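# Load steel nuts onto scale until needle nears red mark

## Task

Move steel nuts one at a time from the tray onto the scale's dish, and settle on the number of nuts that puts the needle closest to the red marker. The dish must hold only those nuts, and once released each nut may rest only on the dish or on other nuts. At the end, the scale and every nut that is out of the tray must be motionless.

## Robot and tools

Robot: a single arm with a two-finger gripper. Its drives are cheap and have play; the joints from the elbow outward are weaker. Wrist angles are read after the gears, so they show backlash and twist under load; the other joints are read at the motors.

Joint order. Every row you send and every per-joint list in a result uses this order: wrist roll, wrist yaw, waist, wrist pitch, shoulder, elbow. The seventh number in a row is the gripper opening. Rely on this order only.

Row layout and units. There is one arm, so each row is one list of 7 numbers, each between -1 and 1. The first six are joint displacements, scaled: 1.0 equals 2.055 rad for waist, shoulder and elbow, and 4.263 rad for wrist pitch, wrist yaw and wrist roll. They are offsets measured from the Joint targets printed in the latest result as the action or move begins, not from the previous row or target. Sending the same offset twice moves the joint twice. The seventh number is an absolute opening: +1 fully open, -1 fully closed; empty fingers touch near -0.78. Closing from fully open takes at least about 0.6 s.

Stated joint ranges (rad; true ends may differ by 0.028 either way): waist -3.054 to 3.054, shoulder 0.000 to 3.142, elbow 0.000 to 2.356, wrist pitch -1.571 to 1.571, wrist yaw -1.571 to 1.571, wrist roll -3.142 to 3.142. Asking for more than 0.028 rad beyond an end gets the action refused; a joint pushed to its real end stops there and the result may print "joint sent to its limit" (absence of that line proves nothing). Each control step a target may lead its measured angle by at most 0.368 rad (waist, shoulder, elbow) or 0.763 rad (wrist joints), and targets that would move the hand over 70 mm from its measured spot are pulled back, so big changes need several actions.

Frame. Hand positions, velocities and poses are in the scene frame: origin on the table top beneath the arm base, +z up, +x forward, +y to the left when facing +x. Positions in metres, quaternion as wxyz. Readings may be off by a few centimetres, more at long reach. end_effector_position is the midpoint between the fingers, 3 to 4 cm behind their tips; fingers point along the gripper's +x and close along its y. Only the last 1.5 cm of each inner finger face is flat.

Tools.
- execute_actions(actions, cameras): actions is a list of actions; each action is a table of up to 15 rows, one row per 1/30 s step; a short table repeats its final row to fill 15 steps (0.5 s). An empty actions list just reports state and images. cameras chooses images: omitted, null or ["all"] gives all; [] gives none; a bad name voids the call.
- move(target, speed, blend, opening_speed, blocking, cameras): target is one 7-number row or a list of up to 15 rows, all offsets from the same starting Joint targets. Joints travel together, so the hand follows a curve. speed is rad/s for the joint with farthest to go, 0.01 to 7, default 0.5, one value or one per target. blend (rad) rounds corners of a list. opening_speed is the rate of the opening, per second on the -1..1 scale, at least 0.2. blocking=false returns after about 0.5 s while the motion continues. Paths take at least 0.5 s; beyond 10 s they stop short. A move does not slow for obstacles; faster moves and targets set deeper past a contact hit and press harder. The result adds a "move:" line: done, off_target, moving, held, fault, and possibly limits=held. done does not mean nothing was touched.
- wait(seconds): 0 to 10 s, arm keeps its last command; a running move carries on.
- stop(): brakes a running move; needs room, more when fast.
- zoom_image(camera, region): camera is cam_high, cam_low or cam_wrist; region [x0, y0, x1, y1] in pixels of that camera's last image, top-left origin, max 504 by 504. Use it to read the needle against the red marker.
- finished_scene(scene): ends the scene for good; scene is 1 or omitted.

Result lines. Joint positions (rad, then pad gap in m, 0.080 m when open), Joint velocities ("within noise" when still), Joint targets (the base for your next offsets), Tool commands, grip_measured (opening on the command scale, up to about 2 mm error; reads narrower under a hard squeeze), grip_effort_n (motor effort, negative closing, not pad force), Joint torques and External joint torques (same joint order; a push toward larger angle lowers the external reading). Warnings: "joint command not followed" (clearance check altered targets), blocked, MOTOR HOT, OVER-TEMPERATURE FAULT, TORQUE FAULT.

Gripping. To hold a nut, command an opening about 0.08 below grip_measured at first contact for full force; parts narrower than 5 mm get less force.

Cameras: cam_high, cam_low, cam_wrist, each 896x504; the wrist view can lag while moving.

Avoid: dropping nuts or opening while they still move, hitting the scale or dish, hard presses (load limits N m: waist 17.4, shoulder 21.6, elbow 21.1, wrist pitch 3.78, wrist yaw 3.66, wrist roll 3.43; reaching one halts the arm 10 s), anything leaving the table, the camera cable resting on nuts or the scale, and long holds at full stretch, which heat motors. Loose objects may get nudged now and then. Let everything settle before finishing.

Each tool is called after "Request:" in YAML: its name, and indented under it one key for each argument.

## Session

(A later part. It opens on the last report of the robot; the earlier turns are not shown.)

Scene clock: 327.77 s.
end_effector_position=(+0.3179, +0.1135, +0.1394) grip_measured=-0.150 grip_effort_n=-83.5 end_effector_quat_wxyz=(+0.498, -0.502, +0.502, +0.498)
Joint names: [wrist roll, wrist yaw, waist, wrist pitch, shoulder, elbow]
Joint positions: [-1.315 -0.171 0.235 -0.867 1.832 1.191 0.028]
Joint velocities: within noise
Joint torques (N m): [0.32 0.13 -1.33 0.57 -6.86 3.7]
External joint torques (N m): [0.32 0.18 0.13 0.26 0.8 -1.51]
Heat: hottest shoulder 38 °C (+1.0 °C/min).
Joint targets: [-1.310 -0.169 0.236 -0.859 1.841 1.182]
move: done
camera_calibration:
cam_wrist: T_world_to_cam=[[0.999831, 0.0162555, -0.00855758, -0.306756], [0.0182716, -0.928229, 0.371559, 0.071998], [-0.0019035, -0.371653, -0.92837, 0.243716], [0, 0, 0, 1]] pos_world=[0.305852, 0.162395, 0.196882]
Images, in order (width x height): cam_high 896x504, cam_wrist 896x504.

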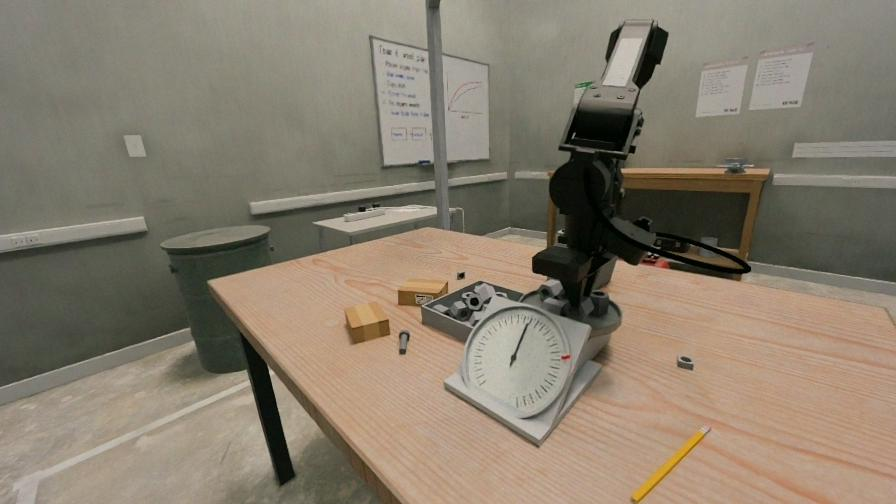

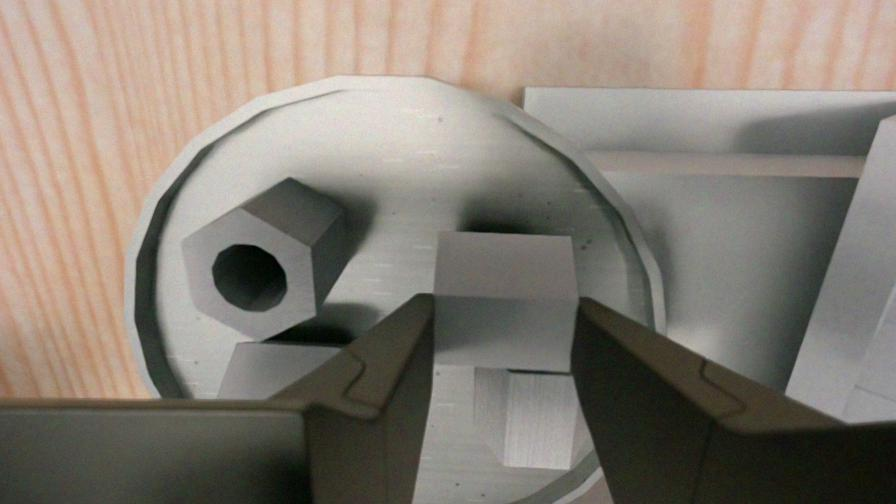

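Request:
move:
  target:
    - [0.0049, 0, 0.0097, 0, 0, 0.0146, -0.18]
    - [0.0059, 0, 0.0117, 0.0062, 0.0083, -0.0029, -0.18]
  speed: [0.1, 0.1]
  cameras: ["cam_high", "cam_wrist"]

Request:
zoom_image:
  camera: "cam_high"
  region: [450, 295, 590, 425]

Scene clock: 336.47 s.
end_effector_position=(+0.3181, +0.1199, +0.1316) grip_measured=-0.150 grip_effort_n=-83.5 end_effector_quat_wxyz=(+0.500, -0.501, +0.502, +0.497)
Joint names: [wrist roll, wrist yaw, waist, wrist pitch, shoulder, elbow]
Joint positions: [-1.289 -0.171 0.257 -0.839 1.849 1.185 0.028]
Joint velocities: within noise
Joint torques (N m): [0.33 0.13 -1.16 0.57 -6.94 3.74]
External joint torques (N m): [0.33 0.18 0.31 0.25 0.85 -1.43]
Heat: hottest shoulder 37 °C (+0.0 °C/min).
Joint targets: [-1.285 -0.169 0.260 -0.833 1.858 1.176]
move: done
camera_calibration:
cam_wrist: T_world_to_cam=[[0.999885, 0.0126666, -0.00839285, -0.306757], [0.0148735, -0.928884, 0.370072, 0.0822689], [-0.00310843, -0.370154, -0.928965, 0.239079], [0, 0, 0, 1]] pos_world=[0.306241, 0.1688, 0.189076]
Images, in order (width x height): cam_high 896x504, cam_wrist 896x504.

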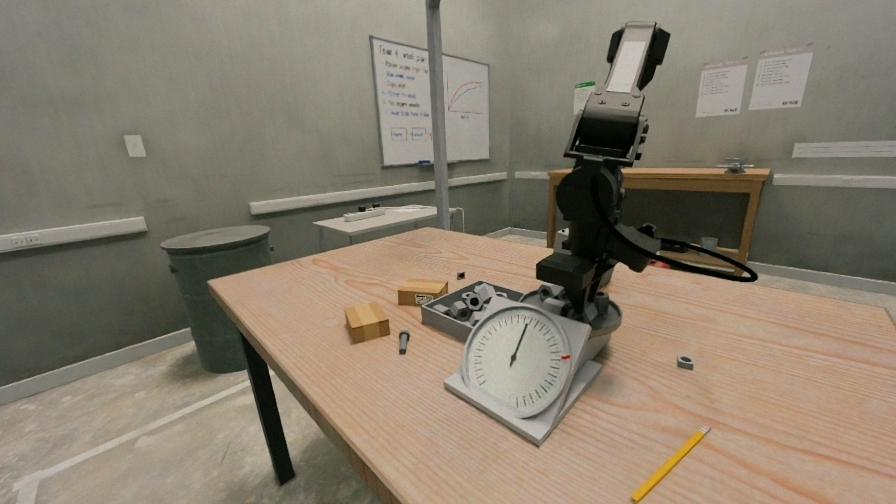

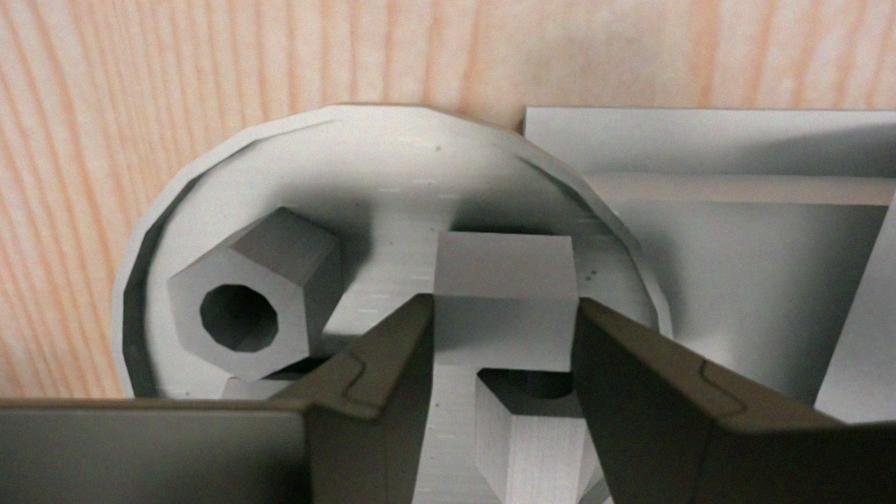

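Scaled by 3.600.

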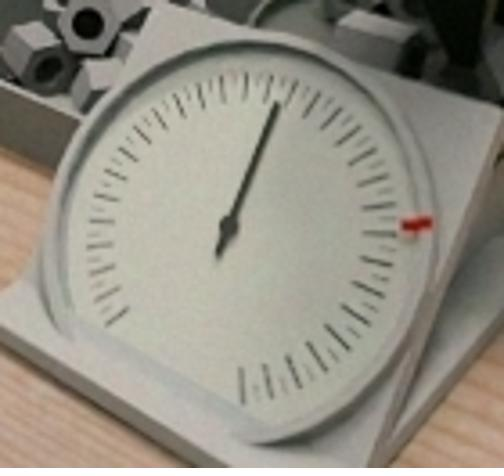

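Request:
move:
  target: [0.0004, 0, 0.0008, 0.0027, 0.0026, -0.0029, -0.18]
  speed: 0.06
  cameras: ["cam_high"]

Request:
zoom_image:
  camera: "cam_high"
  region: [450, 295, 590, 425]

Scene clock: 337.63 s.
end_effector_position=(+0.3182, +0.1198, +0.1291) grip_measured=-0.150 grip_effort_n=-83.5 end_effector_quat_wxyz=(+0.500, -0.501, +0.502, +0.497)
Joint names: [wrist roll, wrist yaw, waist, wrist pitch, shoulder, elbow]
Joint positions: [-1.287 -0.171 0.258 -0.828 1.853 1.179 0.028]
Joint velocities: within noise
Joint torques (N m): [0.33 0.13 -1.14 0.59 -6.81 3.76]
External joint torques (N m): [0.33 0.18 0.33 0.28 0.96 -1.37]
Heat: hottest shoulder 37 °C (+0.0 °C/min).
Joint targets: [-1.283 -0.169 0.261 -0.821 1.863 1.170]
move: done
Images, in order (width x height): cam_high 896x504.

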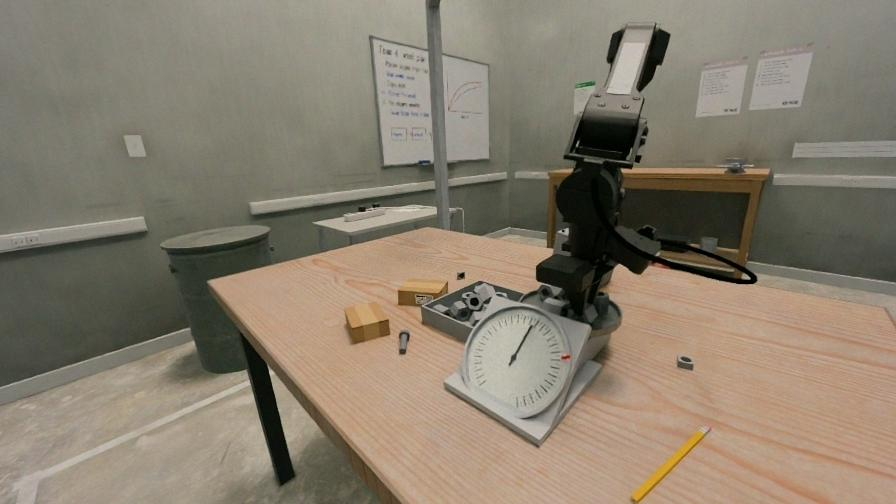

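Scaled by 3.600.

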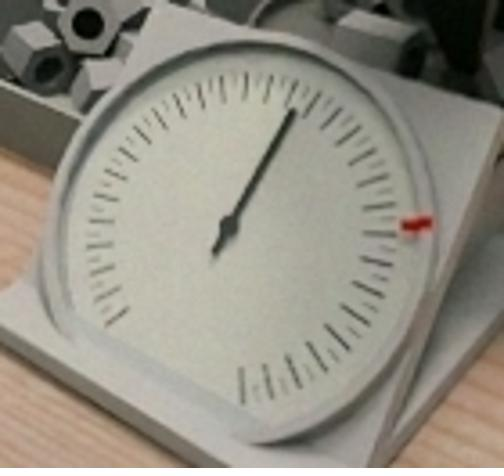

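Request:
move:
  target:
    - [0.0001, 0, 0.0003, 0.0010, 0.0010, -0.0011, -0.18]
    - [0.0001, 0, 0.0003, 0.0010, 0.0010, -0.0011, 0.05]
    - [-0.0080, 0, -0.0095, -0.0256, -0.0309, 0.0336, 0.05]
  speed: [0.06, 0.1, 0.15]
  opening_speed: 0.5
  cameras: ["cam_high", "cam_wrist"]

Request:
zoom_image:
  camera: "cam_high"
  region: [450, 295, 590, 425]

Scene clock: 341.10 s.
end_effector_position=(+0.3163, +0.1197, +0.1549) grip_measured=+0.048 grip_effort_n=13.3 end_effector_quat_wxyz=(+0.498, -0.501, +0.503, +0.498)
Joint names: [wrist roll, wrist yaw, waist, wrist pitch, shoulder, elbow]
Joint positions: [-1.303 -0.171 0.245 -0.931 1.808 1.23 0.037]
Joint velocities: within noise
Joint torques (N m): [-0.39 0.13 -1.71 0.09 -8.9 5.73]
External joint torques (N m): [-0.39 0.18 -0.3 -0.21 -1.27 0.42]
Heat: hottest shoulder 37 °C (+0.0 °C/min).
Joint targets: [-1.317 -0.169 0.242 -0.931 1.800 1.239]
move: done
camera_calibration:
cam_wrist: T_world_to_cam=[[0.999829, 0.0141594, -0.0119226, -0.304338], [0.0175767, -0.928217, 0.371623, 0.0722137], [-0.00580481, -0.371769, -0.928307, 0.261602], [0, 0, 0, 1]] pos_world=[0.304536, 0.168595, 0.212383]
Images, in order (width x height): cam_high 896x504, cam_wrist 896x504.

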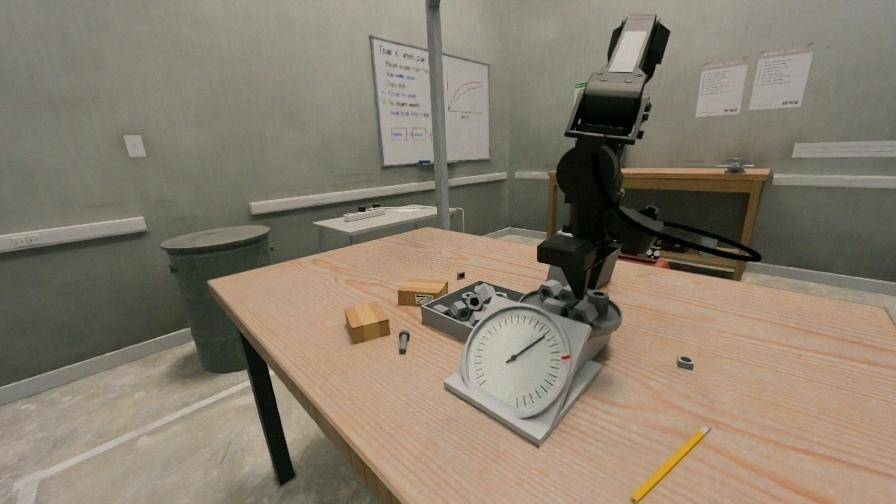

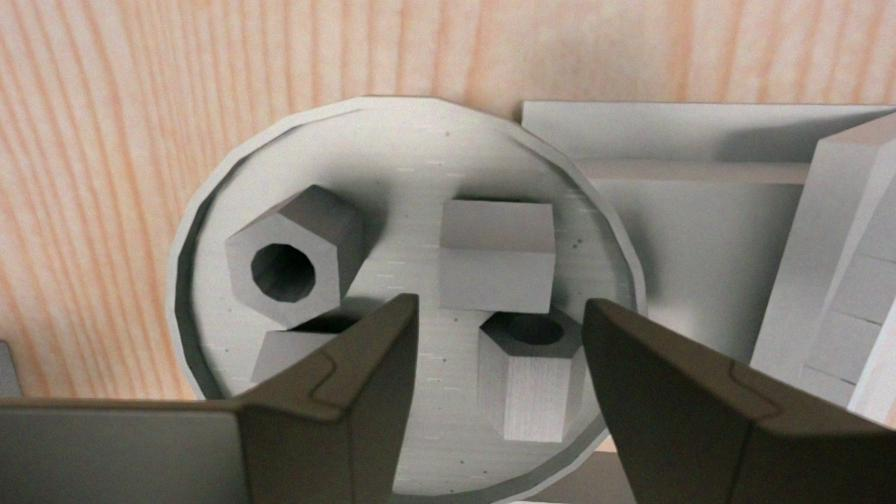

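Scaled by 3.600.

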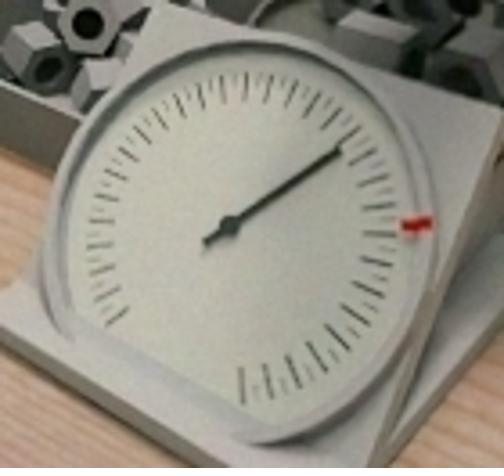

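Request:
move:
  target: [-0.1602, -0.0014, -0.3363, -0.0579, 0.0676, 0.1241, 0.3]
  speed: 0.9
  opening_speed: 1.0
  cameras: ["cam_wrist"]

Request:
zoom_image:
  camera: "cam_wrist"
  region: [230, 0, 650, 300]

Scene clock: 343.57 s.
end_effector_position=(+0.3283, -0.1058, +0.2220) grip_measured=+0.298 grip_effort_n=13.3 end_effector_quat_wxyz=(+0.505, -0.500, +0.506, +0.488)
Joint names: [wrist roll, wrist yaw, waist, wrist pitch, shoulder, elbow]
Joint positions: [-1.985 -0.171 -0.45 -1.178 1.926 1.484 0.048]
Joint velocities: within noise
Joint torques (N m): [-0.41 -0.1 -1.58 0.07 -6.72 6.17]
External joint torques (N m): [-0.41 -0.06 0.08 -0.23 1.18 0.49]
Heat: hottest shoulder 37 °C (+0.0 °C/min).
Joint targets: [-2.000 -0.175 -0.449 -1.177 1.939 1.494]
move: done
camera_calibration:
cam_wrist: T_world_to_cam=[[0.999976, -0.00692706, 0.000827959, -0.317416], [-0.0067293, -0.926441, 0.376379, -0.155088], [-0.00184014, -0.376375, -0.926466, 0.237961], [0, 0, 0, 1]] pos_world=[0.316803, -0.0563161, 0.279097]
Images, in order (width x height): cam_wrist 896x504.

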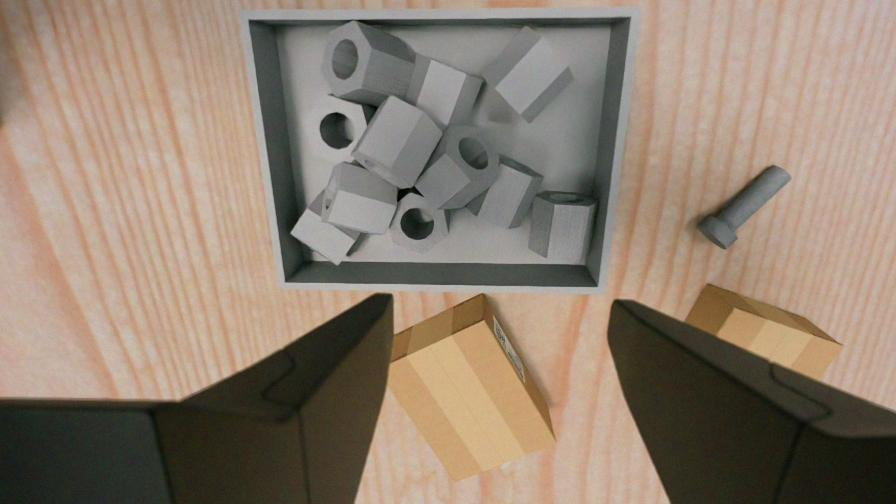

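Scaled by 1.200.

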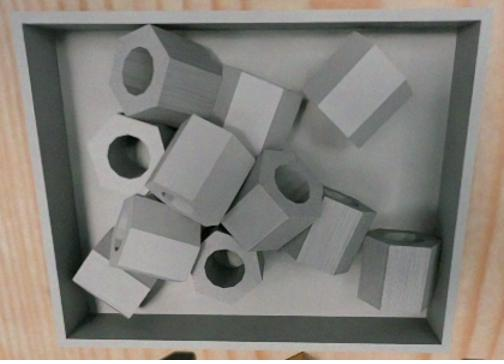

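Request:
zoom_image:
  camera: "cam_wrist"
  region: [440, 10, 640, 290]

Scaled by 1.800.

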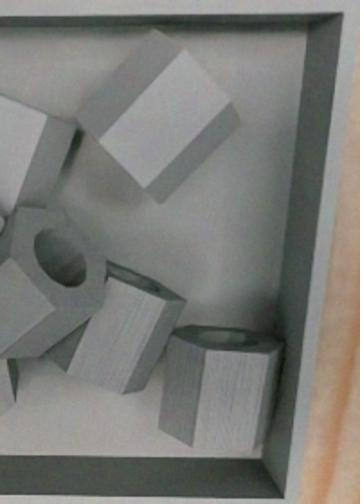

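Request:
move:
  target: [-0.1475, -0.0070, 0.0959, 0.0983, 0.0954, -0.1032, 0.022]
  speed: 0.7
  opening_speed: 1.0

Request:
zoom_image:
  camera: "cam_wrist"
  region: [300, 100, 660, 400]

Scene clock: 361.53 s.
end_effector_position=(+0.3588, -0.0622, +0.0988) grip_measured=+0.024 grip_effort_n=-14.2 end_effector_quat_wxyz=(-0.267, +0.657, -0.262, -0.655)
Joint names: [wrist roll, wrist yaw, waist, wrist pitch, shoulder, elbow]
Joint positions: [-2.614 -0.194 -0.254 -0.764 2.124 1.292 0.036]
Joint velocities: within noise
Joint torques (N m): [-0.38 -0.29 -1.6 0.51 -7.62 3.37]
External joint torques (N m): [-0.38 -0.26 0.19 0.26 1.06 -1.48]
Heat: hottest shoulder 37 °C (+0.0 °C/min).
Joint targets: [-2.629 -0.205 -0.252 -0.758 2.135 1.282]
move: done
camera_calibration:
cam_wrist: T_world_to_cam=[[0.682728, 0.73067, -0.00210075, -0.187604], [0.681, -0.63527, 0.36424, -0.29556], [0.264805, -0.250108, -0.931303, 0.0528226], [0, 0, 0, 1]] pos_world=[0.315371, -0.0374722, 0.156454]

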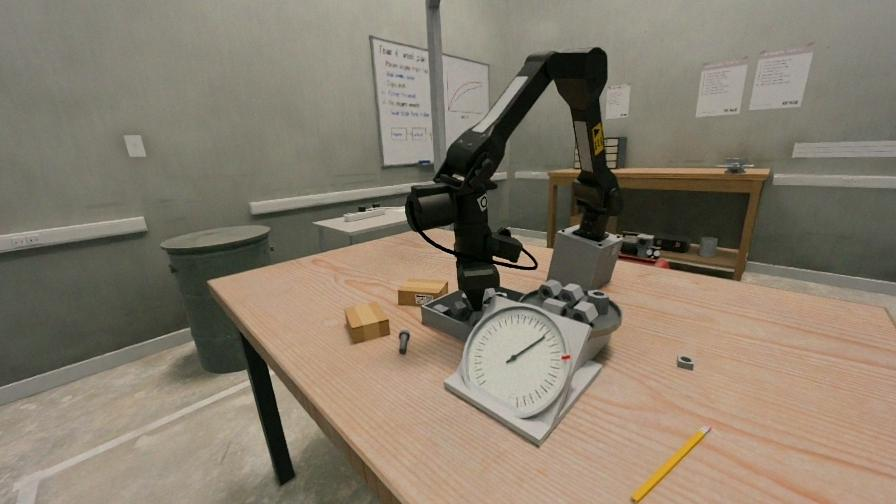

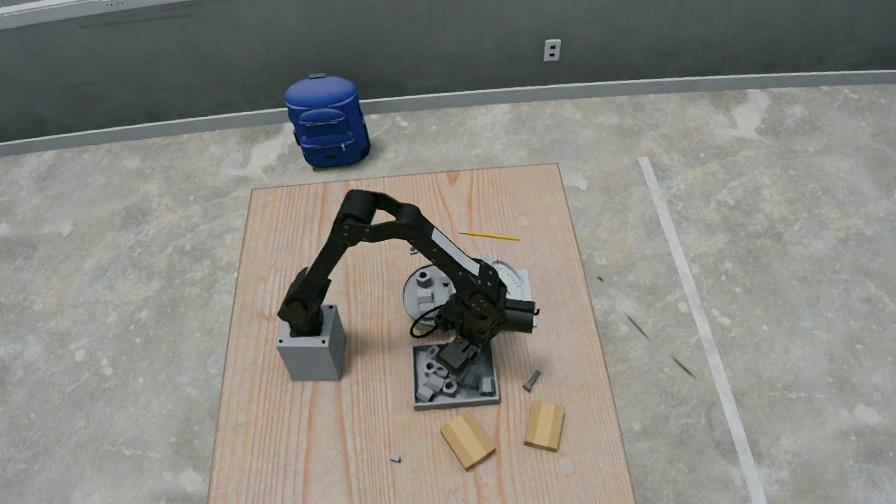

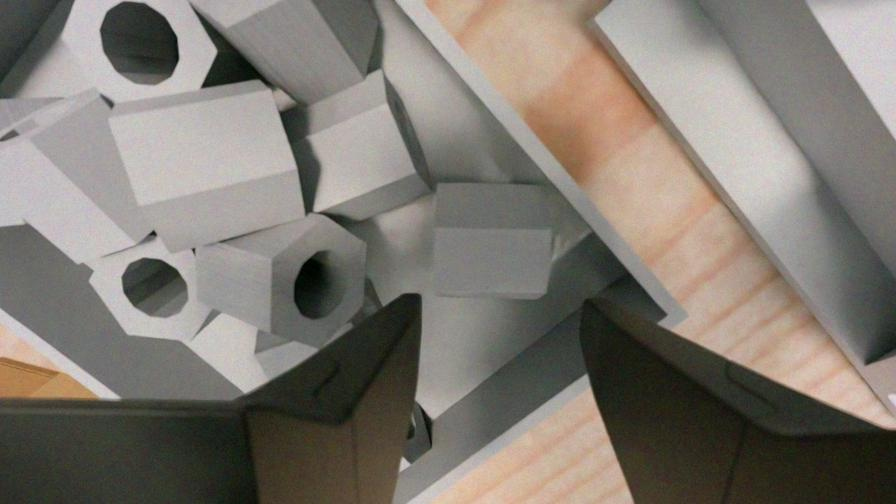

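Scaled by 1.400.

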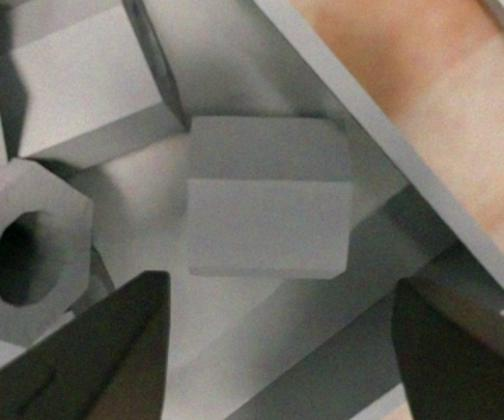

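Request:
zoom_image:
  camera: "cam_wrist"
  region: [420, 160, 700, 340]

Scaled by 1.800.

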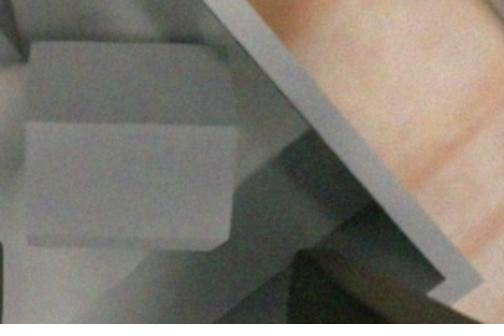

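Request:
move:
  target: [0.0060, 0, 0.0030, 0.0135, 0.0152, -0.0118, 0.022]
  speed: 0.15
  cameras: ["cam_wrist"]

Request:
zoom_image:
  camera: "cam_wrist"
  region: [380, 160, 700, 360]

Scene clock: 370.73 s.
end_effector_position=(+0.3582, -0.0635, +0.0835) grip_measured=+0.024 grip_effort_n=-14.7 end_effector_quat_wxyz=(-0.268, +0.657, -0.263, -0.654)
Joint names: [wrist roll, wrist yaw, waist, wrist pitch, shoulder, elbow]
Joint positions: [-2.608 -0.194 -0.25 -0.707 2.153 1.267 0.036]
Joint velocities: within noise
Joint torques (N m): [0.32 -0.29 -1.44 0.51 -7.41 3.26]
External joint torques (N m): [0.32 -0.26 0.38 0.22 1.4 -1.54]
Heat: hottest shoulder 36 °C (-2.0 °C/min).
Joint targets: [-2.603 -0.205 -0.246 -0.701 2.166 1.258]
move: done
camera_calibration:
cam_wrist: T_world_to_cam=[[0.683725, 0.729739, -0.0011745, -0.186765], [0.67942, -0.63599, 0.365931, -0.289917], [0.266287, -0.250994, -0.930641, 0.0379201], [0, 0, 0, 1]] pos_world=[0.314574, -0.038577, 0.14116]
Images, in order (width x height): cam_wrist 896x504.

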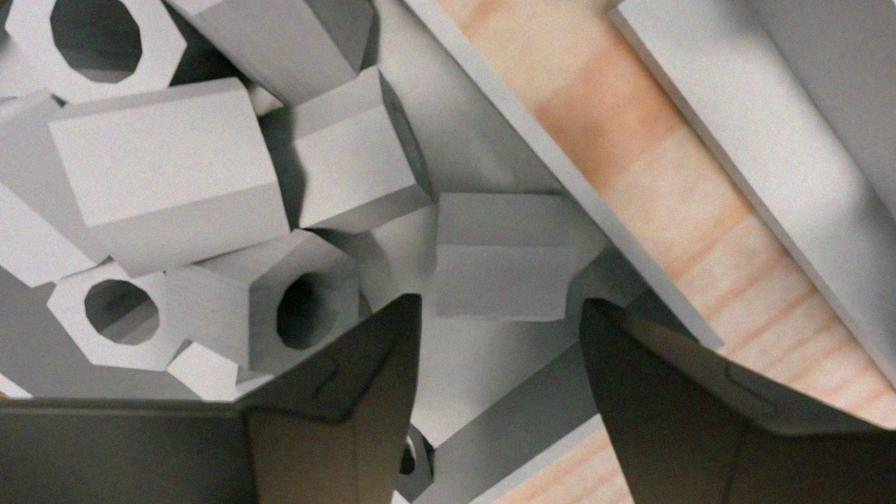

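Scaled by 1.575.

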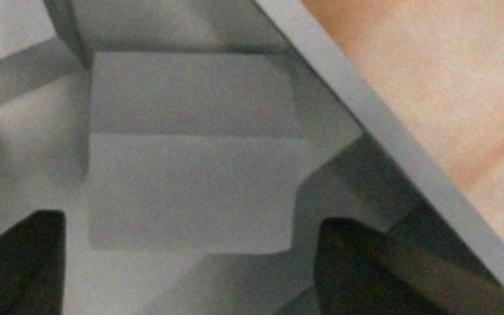

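Request:
move:
  target:
    - [0.0034, 0, 0.0019, 0.0083, 0.0093, -0.0064, 0.022]
    - [0.0034, 0, 0.0019, 0.0083, 0.0093, -0.0064, -0.18]
  speed: 0.08
  opening_speed: 0.5
  cameras: ["cam_wrist"]

Scene clock: 373.40 s.
end_effector_position=(+0.3588, -0.0637, +0.0746) grip_measured=-0.165 grip_effort_n=-83.5 end_effector_quat_wxyz=(-0.272, +0.657, -0.265, -0.651)
Joint names: [wrist roll, wrist yaw, waist, wrist pitch, shoulder, elbow]
Joint positions: [-2.593 -0.195 -0.246 -0.67 2.171 1.255 0.028]
Joint velocities: within noise
Joint torques (N m): [0.33 -0.26 -1.42 0.48 -7.35 3.15]
External joint torques (N m): [0.32 -0.23 0.35 0.2 1.5 -1.5]
Heat: hottest shoulder 37 °C (+0.0 °C/min).
Joint targets: [-2.589 -0.205 -0.242 -0.665 2.185 1.245]
move: done
camera_calibration:
cam_wrist: T_world_to_cam=[[0.691379, 0.722488, 0.00265078, -0.190504], [0.670756, -0.64323, 0.369244, -0.284828], [0.268479, -0.25351, -0.929329, 0.028295], [0, 0, 0, 1]] pos_world=[0.315164, -0.0383999, 0.131971]
Images, in order (width x height): cam_wrist 896x504.

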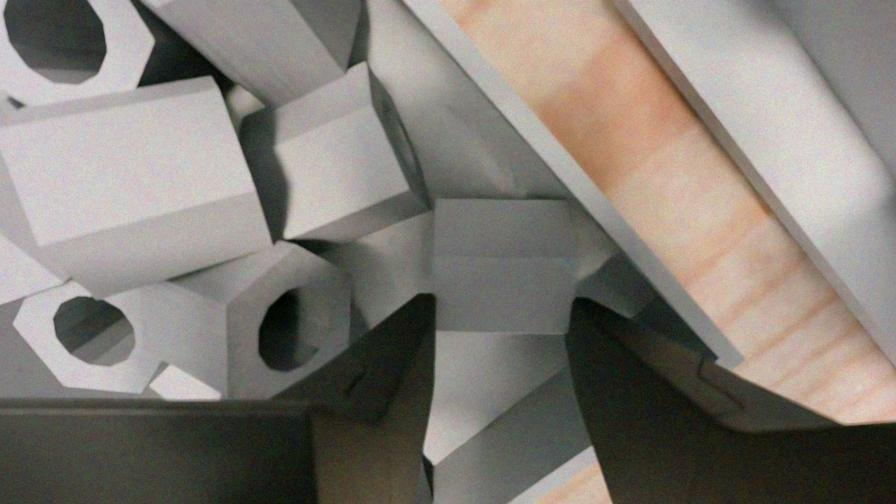

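Request:
move:
  target:
    - [0, 0, 0, 0, 0, 0, -0.06]
    - [0.0006, 0, 0.0011, 0.0032, 0.0041, -0.0022, -0.06]
    - [0.0006, 0, 0.0011, 0.0032, 0.0041, -0.0022, -0.18]
  speed: 0.08
  opening_speed: 0.5
  cameras: ["cam_wrist"]

Scene clock: 377.20 s.
end_effector_position=(+0.3596, -0.0630, +0.0730) grip_measured=-0.160 grip_effort_n=-83.5 end_effector_quat_wxyz=(-0.275, +0.658, -0.263, -0.649)
Joint names: [wrist roll, wrist yaw, waist, wrist pitch, shoulder, elbow]
Joint positions: [-2.591 -0.203 -0.246 -0.659 2.174 1.251 0.028]
Joint velocities: within noise
Joint torques (N m): [0.35 -0.23 -1.23 0.68 -6.69 3.04]
External joint torques (N m): [0.35 -0.19 0.58 0.4 2.12 -1.58]
Heat: hottest shoulder 37 °C (+0.0 °C/min).
Joint targets: [-2.586 -0.205 -0.240 -0.652 2.194 1.240]
move: done
camera_calibration:
cam_wrist: T_world_to_cam=[[0.691691, 0.722101, 0.0115938, -0.192365], [0.66816, -0.645949, 0.369204, -0.283621], [0.274092, -0.247629, -0.929276, 0.0251009], [0, 0, 0, 1]] pos_world=[0.315681, -0.0380821, 0.13027]
Images, in order (width x height): cam_wrist 896x504.

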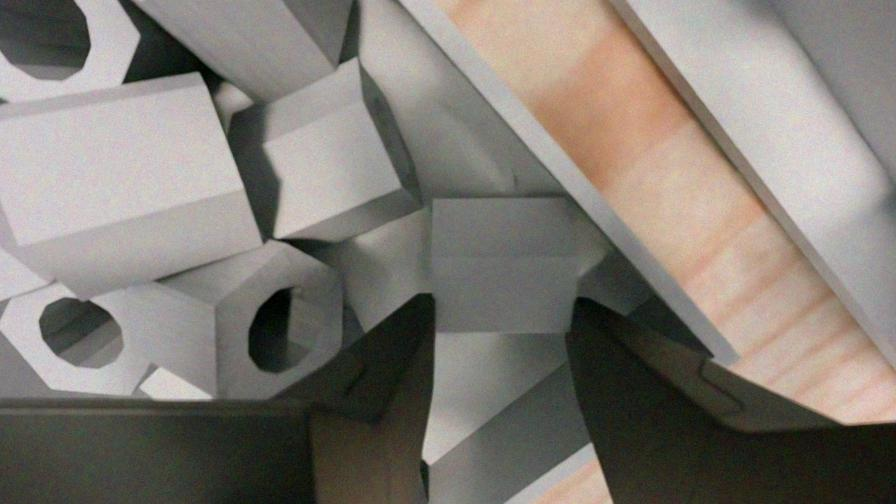

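Request:
execute_actions:
  actions: []
  cameras: ["cam_high", "cam_low"]

Request:
zoom_image:
  camera: "cam_high"
  region: [390, 210, 640, 400]

Request:
zoom_image:
  camera: "cam_low"
  region: [390, 230, 570, 420]

Scene clock: 378.77 s.
end_effector_position=(+0.3596, -0.0630, +0.0730) grip_measured=-0.160 grip_effort_n=-83.5 end_effector_quat_wxyz=(-0.275, +0.658, -0.263, -0.649)
Joint names: [wrist roll, wrist yaw, waist, wrist pitch, shoulder, elbow]
Joint positions: [-2.591 -0.203 -0.246 -0.659 2.174 1.251 0.028]
Joint velocities: within noise
Joint torques (N m): [0.35 -0.23 -1.22 0.68 -6.69 3.04]
External joint torques (N m): [0.35 -0.19 0.59 0.38 2.14 -1.63]
Heat: hottest shoulder 37 °C (+0.0 °C/min).
Joint targets: [-2.586 -0.205 -0.240 -0.652 2.194 1.240]
Tool commands: gripper/opening=-0.18
Images, in order (width x height): cam_high 896x504, cam_low 896x504.

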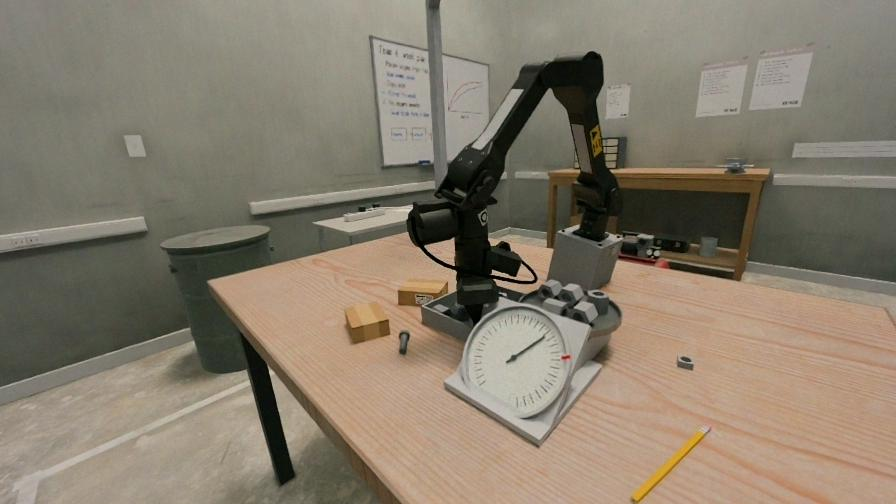

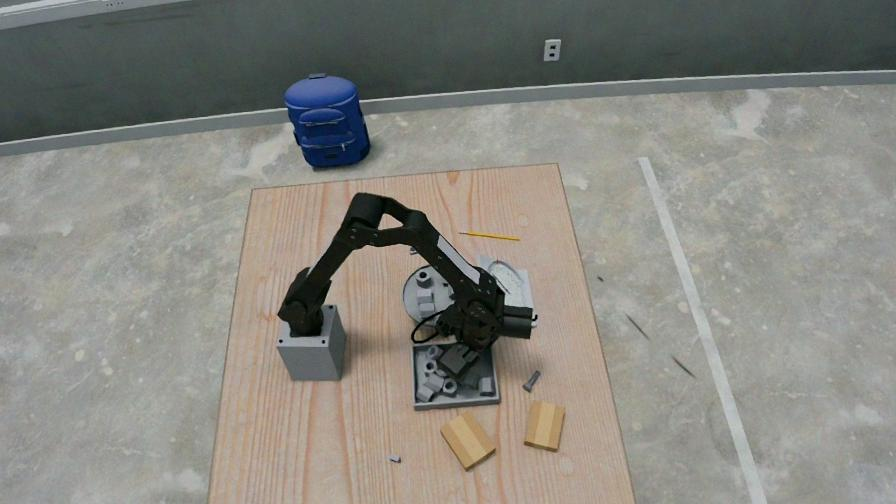

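Scaled by 2.016.

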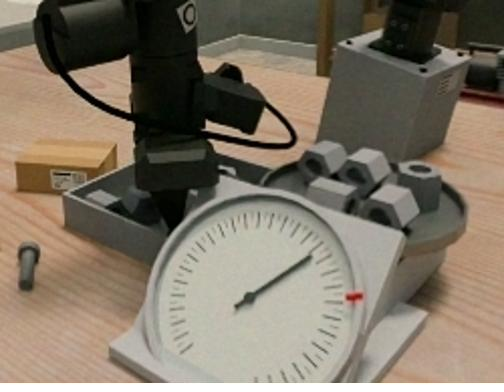

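Scaled by 2.653.

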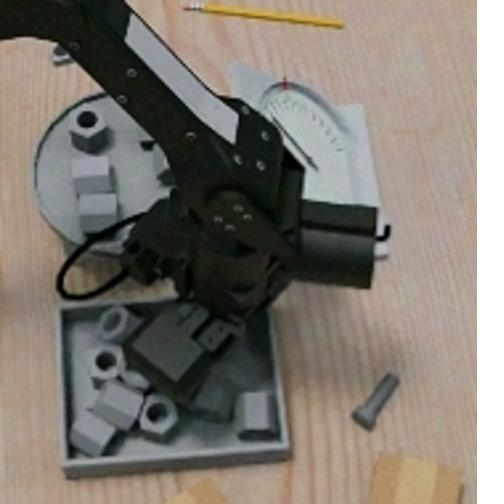

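Request:
move:
  target: [-0.0052, 0, -0.0078, -0.0128, -0.0272, 0.0170, -0.18]
  speed: 0.12
  cameras: ["cam_wrist"]

Request:
zoom_image:
  camera: "cam_wrist"
  region: [380, 160, 640, 400]

Scene clock: 380.73 s.
end_effector_position=(+0.3578, -0.0638, +0.0842) grip_measured=-0.160 grip_effort_n=-83.5 end_effector_quat_wxyz=(-0.274, +0.655, -0.267, -0.651)
Joint names: [wrist roll, wrist yaw, waist, wrist pitch, shoulder, elbow]
Joint positions: [-2.594 -0.197 -0.252 -0.707 2.15 1.266 0.028]
Joint velocities: within noise
Joint torques (N m): [-0.39 -0.22 -2.12 0.05 -10.4 5.18]
External joint torques (N m): [-0.4 -0.19 -0.36 -0.21 -1.6 0.43]
Heat: hottest shoulder 37 °C (+0.0 °C/min).
Joint targets: [-2.608 -0.205 -0.256 -0.706 2.138 1.275]
move: done
camera_calibration:
cam_wrist: T_world_to_cam=[[0.69552, 0.718503, 0.00225029, -0.191494], [0.668254, -0.648023, 0.365381, -0.286913], [0.263985, -0.252626, -0.930856, 0.0393128], [0, 0, 0, 1]] pos_world=[0.314541, -0.0384052, 0.141858]
Images, in order (width x height): cam_wrist 896x504.

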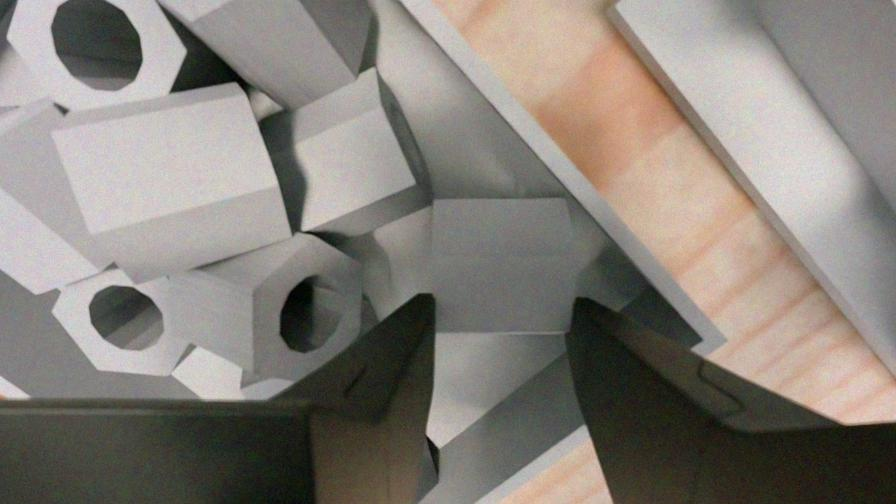

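Scaled by 1.938.

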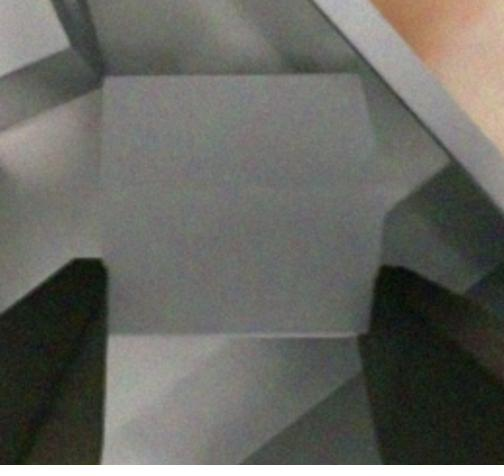

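Request:
move:
  target:
    - [-0.0152, 0.0012, -0.0224, -0.0891, -0.0725, 0.1007, -0.18]
    - [0.2360, 0.0005, 0.0993, -0.0544, -0.1878, -0.0669, -0.18]
  speed: [0.4, 0.9]
  blend: [0.07, 0]
  cameras: ["cam_wrist"]

Request:
zoom_image:
  camera: "cam_wrist"
  region: [250, 60, 700, 500]

Scene clock: 388.30 s.
end_effector_position=(+0.3089, +0.0269, +0.1663) grip_measured=-0.160 grip_effort_n=-83.5 end_effector_quat_wxyz=(+0.502, -0.497, +0.499, +0.502)
Joint names: [wrist roll, wrist yaw, waist, wrist pitch, shoulder, elbow]
Joint positions: [-1.606 -0.197 -0.054 -0.945 1.764 1.147 0.028]
Joint velocities: within noise
Joint torques (N m): [0.32 -0.17 -1.18 0.54 -8.58 3.89]
External joint torques (N m): [0.32 -0.11 0.24 0.26 -1.74 -1.42]
Heat: hottest shoulder 38 °C (+0.0 °C/min).
Joint targets: [-1.602 -0.203 -0.052 -0.938 1.752 1.138]
move: done
camera_calibration:
cam_wrist: T_world_to_cam=[[0.999854, 0.0137794, -0.0100947, -0.295862], [0.0164763, -0.933902, 0.357149, -0.0150639], [-0.00450614, -0.357264, -0.933993, 0.23773], [0, 0, 0, 1]] pos_world=[0.297139, 0.0749407, 0.224431]
Images, in order (width x height): cam_wrist 896x504.

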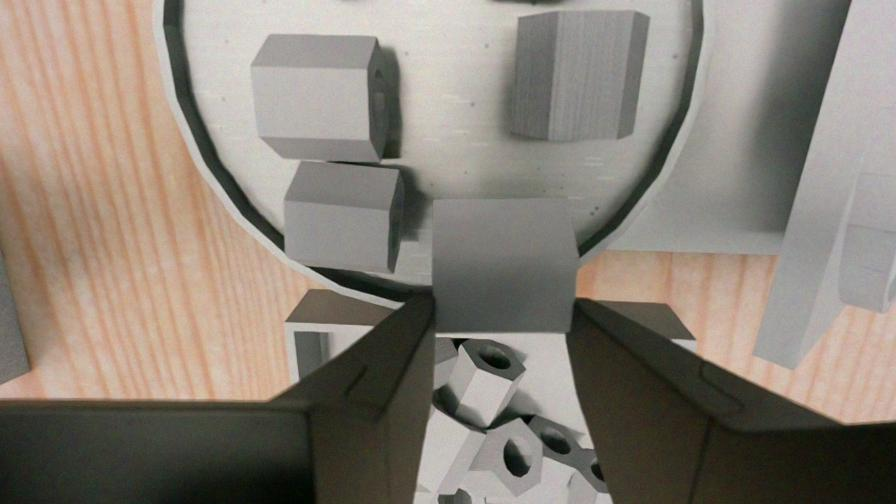

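Scaled by 1.120.

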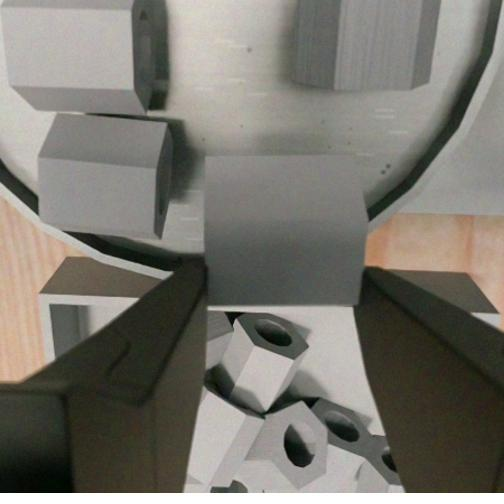

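Request:
move:
  target: [0.0070, 0, 0.0141, 0.0305, 0.0375, -0.0328, -0.18]
  speed: 0.2
  cameras: ["cam_high", "cam_wrist"]

Request:
zoom_image:
  camera: "cam_high"
  region: [450, 295, 590, 425]

Scene clock: 392.27 s.
end_effector_position=(+0.3101, +0.0296, +0.1335) grip_measured=-0.160 grip_effort_n=-83.5 end_effector_quat_wxyz=(+0.502, -0.497, +0.499, +0.502)
Joint names: [wrist roll, wrist yaw, waist, wrist pitch, shoulder, elbow]
Joint positions: [-1.577 -0.197 -0.026 -0.814 1.821 1.079 0.028]
Joint velocities: within noise
Joint torques (N m): [0.32 -0.17 -1.23 0.55 -6.29 3.68]
External joint torques (N m): [0.31 -0.12 0.28 0.25 0.81 -1.4]
Heat: hottest shoulder 38 °C (+1.0 °C/min).
Joint targets: [-1.572 -0.203 -0.023 -0.808 1.829 1.070]
move: done
camera_calibration:
cam_wrist: T_world_to_cam=[[0.999852, 0.0138763, -0.010126, -0.297432], [0.0165766, -0.934013, 0.356853, -0.000810957], [-0.00450607, -0.356968, -0.934106, 0.208063], [0, 0, 0, 1]] pos_world=[0.298339, 0.0776417, 0.19163]
Images, in order (width x height): cam_high 896x504, cam_wrist 896x504.

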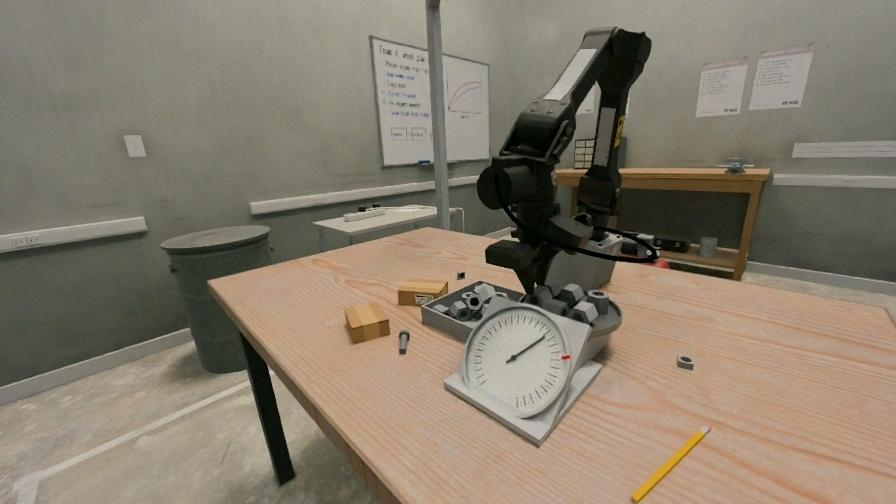

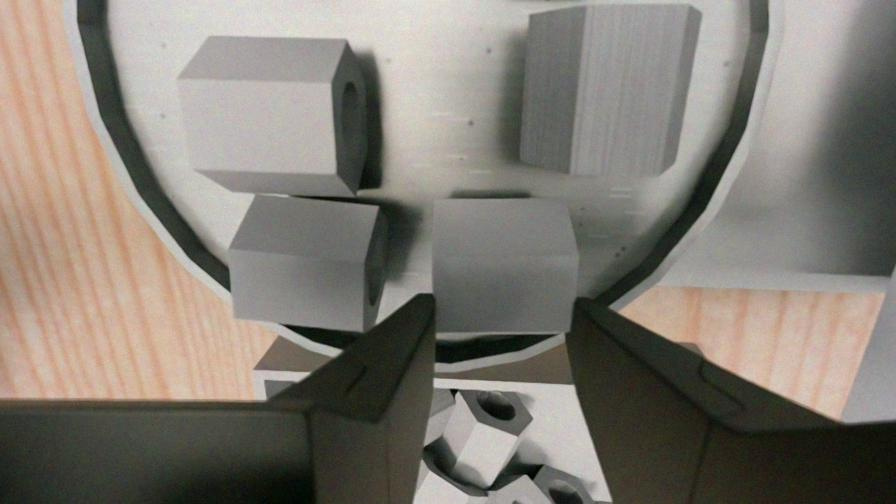

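Scaled by 3.600.

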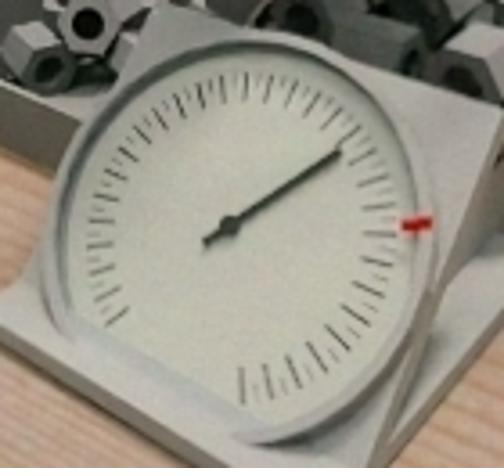

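Request:
move:
  target: [0.0003, 0, 0.0010, 0.0032, 0.0028, -0.0037, -0.18]
  speed: 0.06
  cameras: ["cam_high"]

Request:
zoom_image:
  camera: "cam_high"
  region: [450, 295, 590, 425]

Scene clock: 393.60 s.
end_effector_position=(+0.3101, +0.0296, +0.1304) grip_measured=-0.160 grip_effort_n=-83.5 end_effector_quat_wxyz=(+0.502, -0.498, +0.498, +0.501)
Joint names: [wrist roll, wrist yaw, waist, wrist pitch, shoulder, elbow]
Joint positions: [-1.576 -0.197 -0.024 -0.801 1.826 1.071 0.028]
Joint velocities: within noise
Joint torques (N m): [0.32 -0.17 -1.15 0.58 -6.2 3.6]
External joint torques (N m): [0.32 -0.11 0.31 0.28 0.88 -1.43]
Heat: hottest shoulder 38 °C (+1.0 °C/min).
Joint targets: [-1.571 -0.203 -0.021 -0.795 1.834 1.063]
move: done
Images, in order (width x height): cam_high 896x504.

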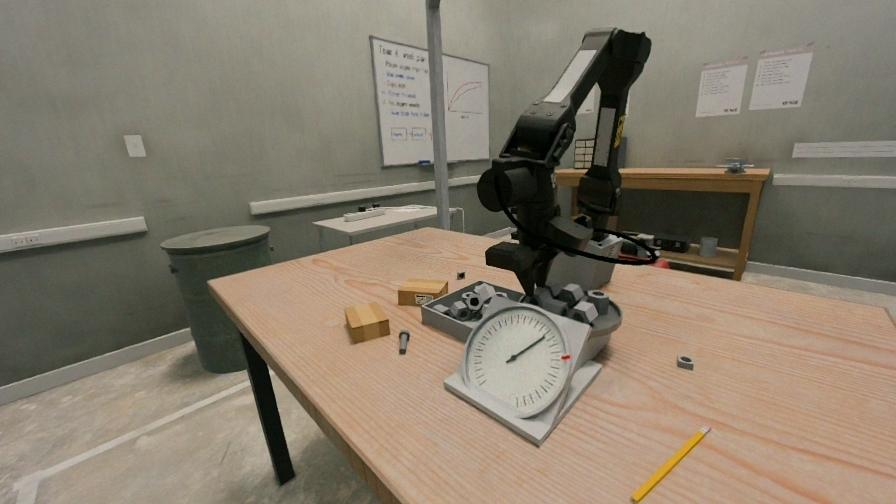

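Scaled by 3.600.

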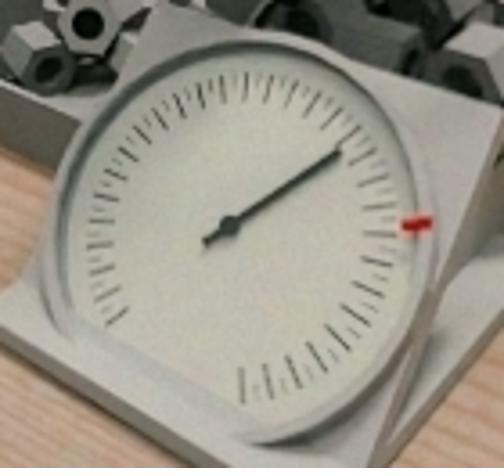

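Request:
move:
  target: [0.0002, 0, 0.0006, 0.0018, 0.0016, -0.0021, -0.18]
  speed: 0.06
  cameras: ["cam_high"]

Request:
zoom_image:
  camera: "cam_high"
  region: [450, 295, 590, 425]

Scene clock: 394.67 s.
end_effector_position=(+0.3098, +0.0294, +0.1293) grip_measured=-0.160 grip_effort_n=-83.5 end_effector_quat_wxyz=(+0.503, -0.497, +0.499, +0.501)
Joint names: [wrist roll, wrist yaw, waist, wrist pitch, shoulder, elbow]
Joint positions: [-1.574 -0.197 -0.024 -0.796 1.827 1.068 0.028]
Joint velocities: within noise
Joint torques (N m): [0.33 -0.17 -1.05 0.71 -5.92 3.54]
External joint torques (N m): [0.33 -0.11 0.42 0.4 1.14 -1.47]
Heat: hottest shoulder 38 °C (+1.0 °C/min).
Joint targets: [-1.570 -0.203 -0.019 -0.787 1.838 1.058]
move: done
Images, in order (width x height): cam_high 896x504.

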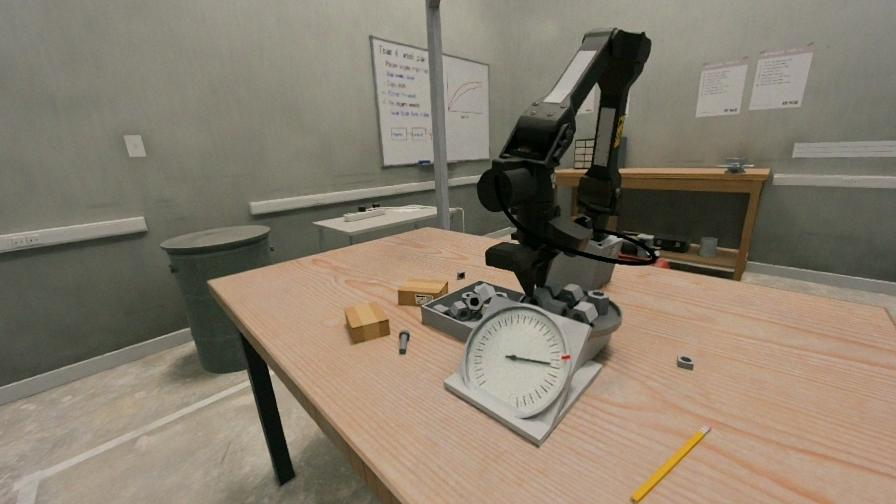

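Scaled by 3.600.

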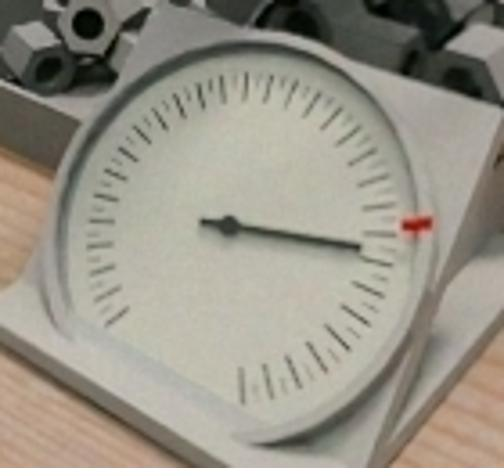

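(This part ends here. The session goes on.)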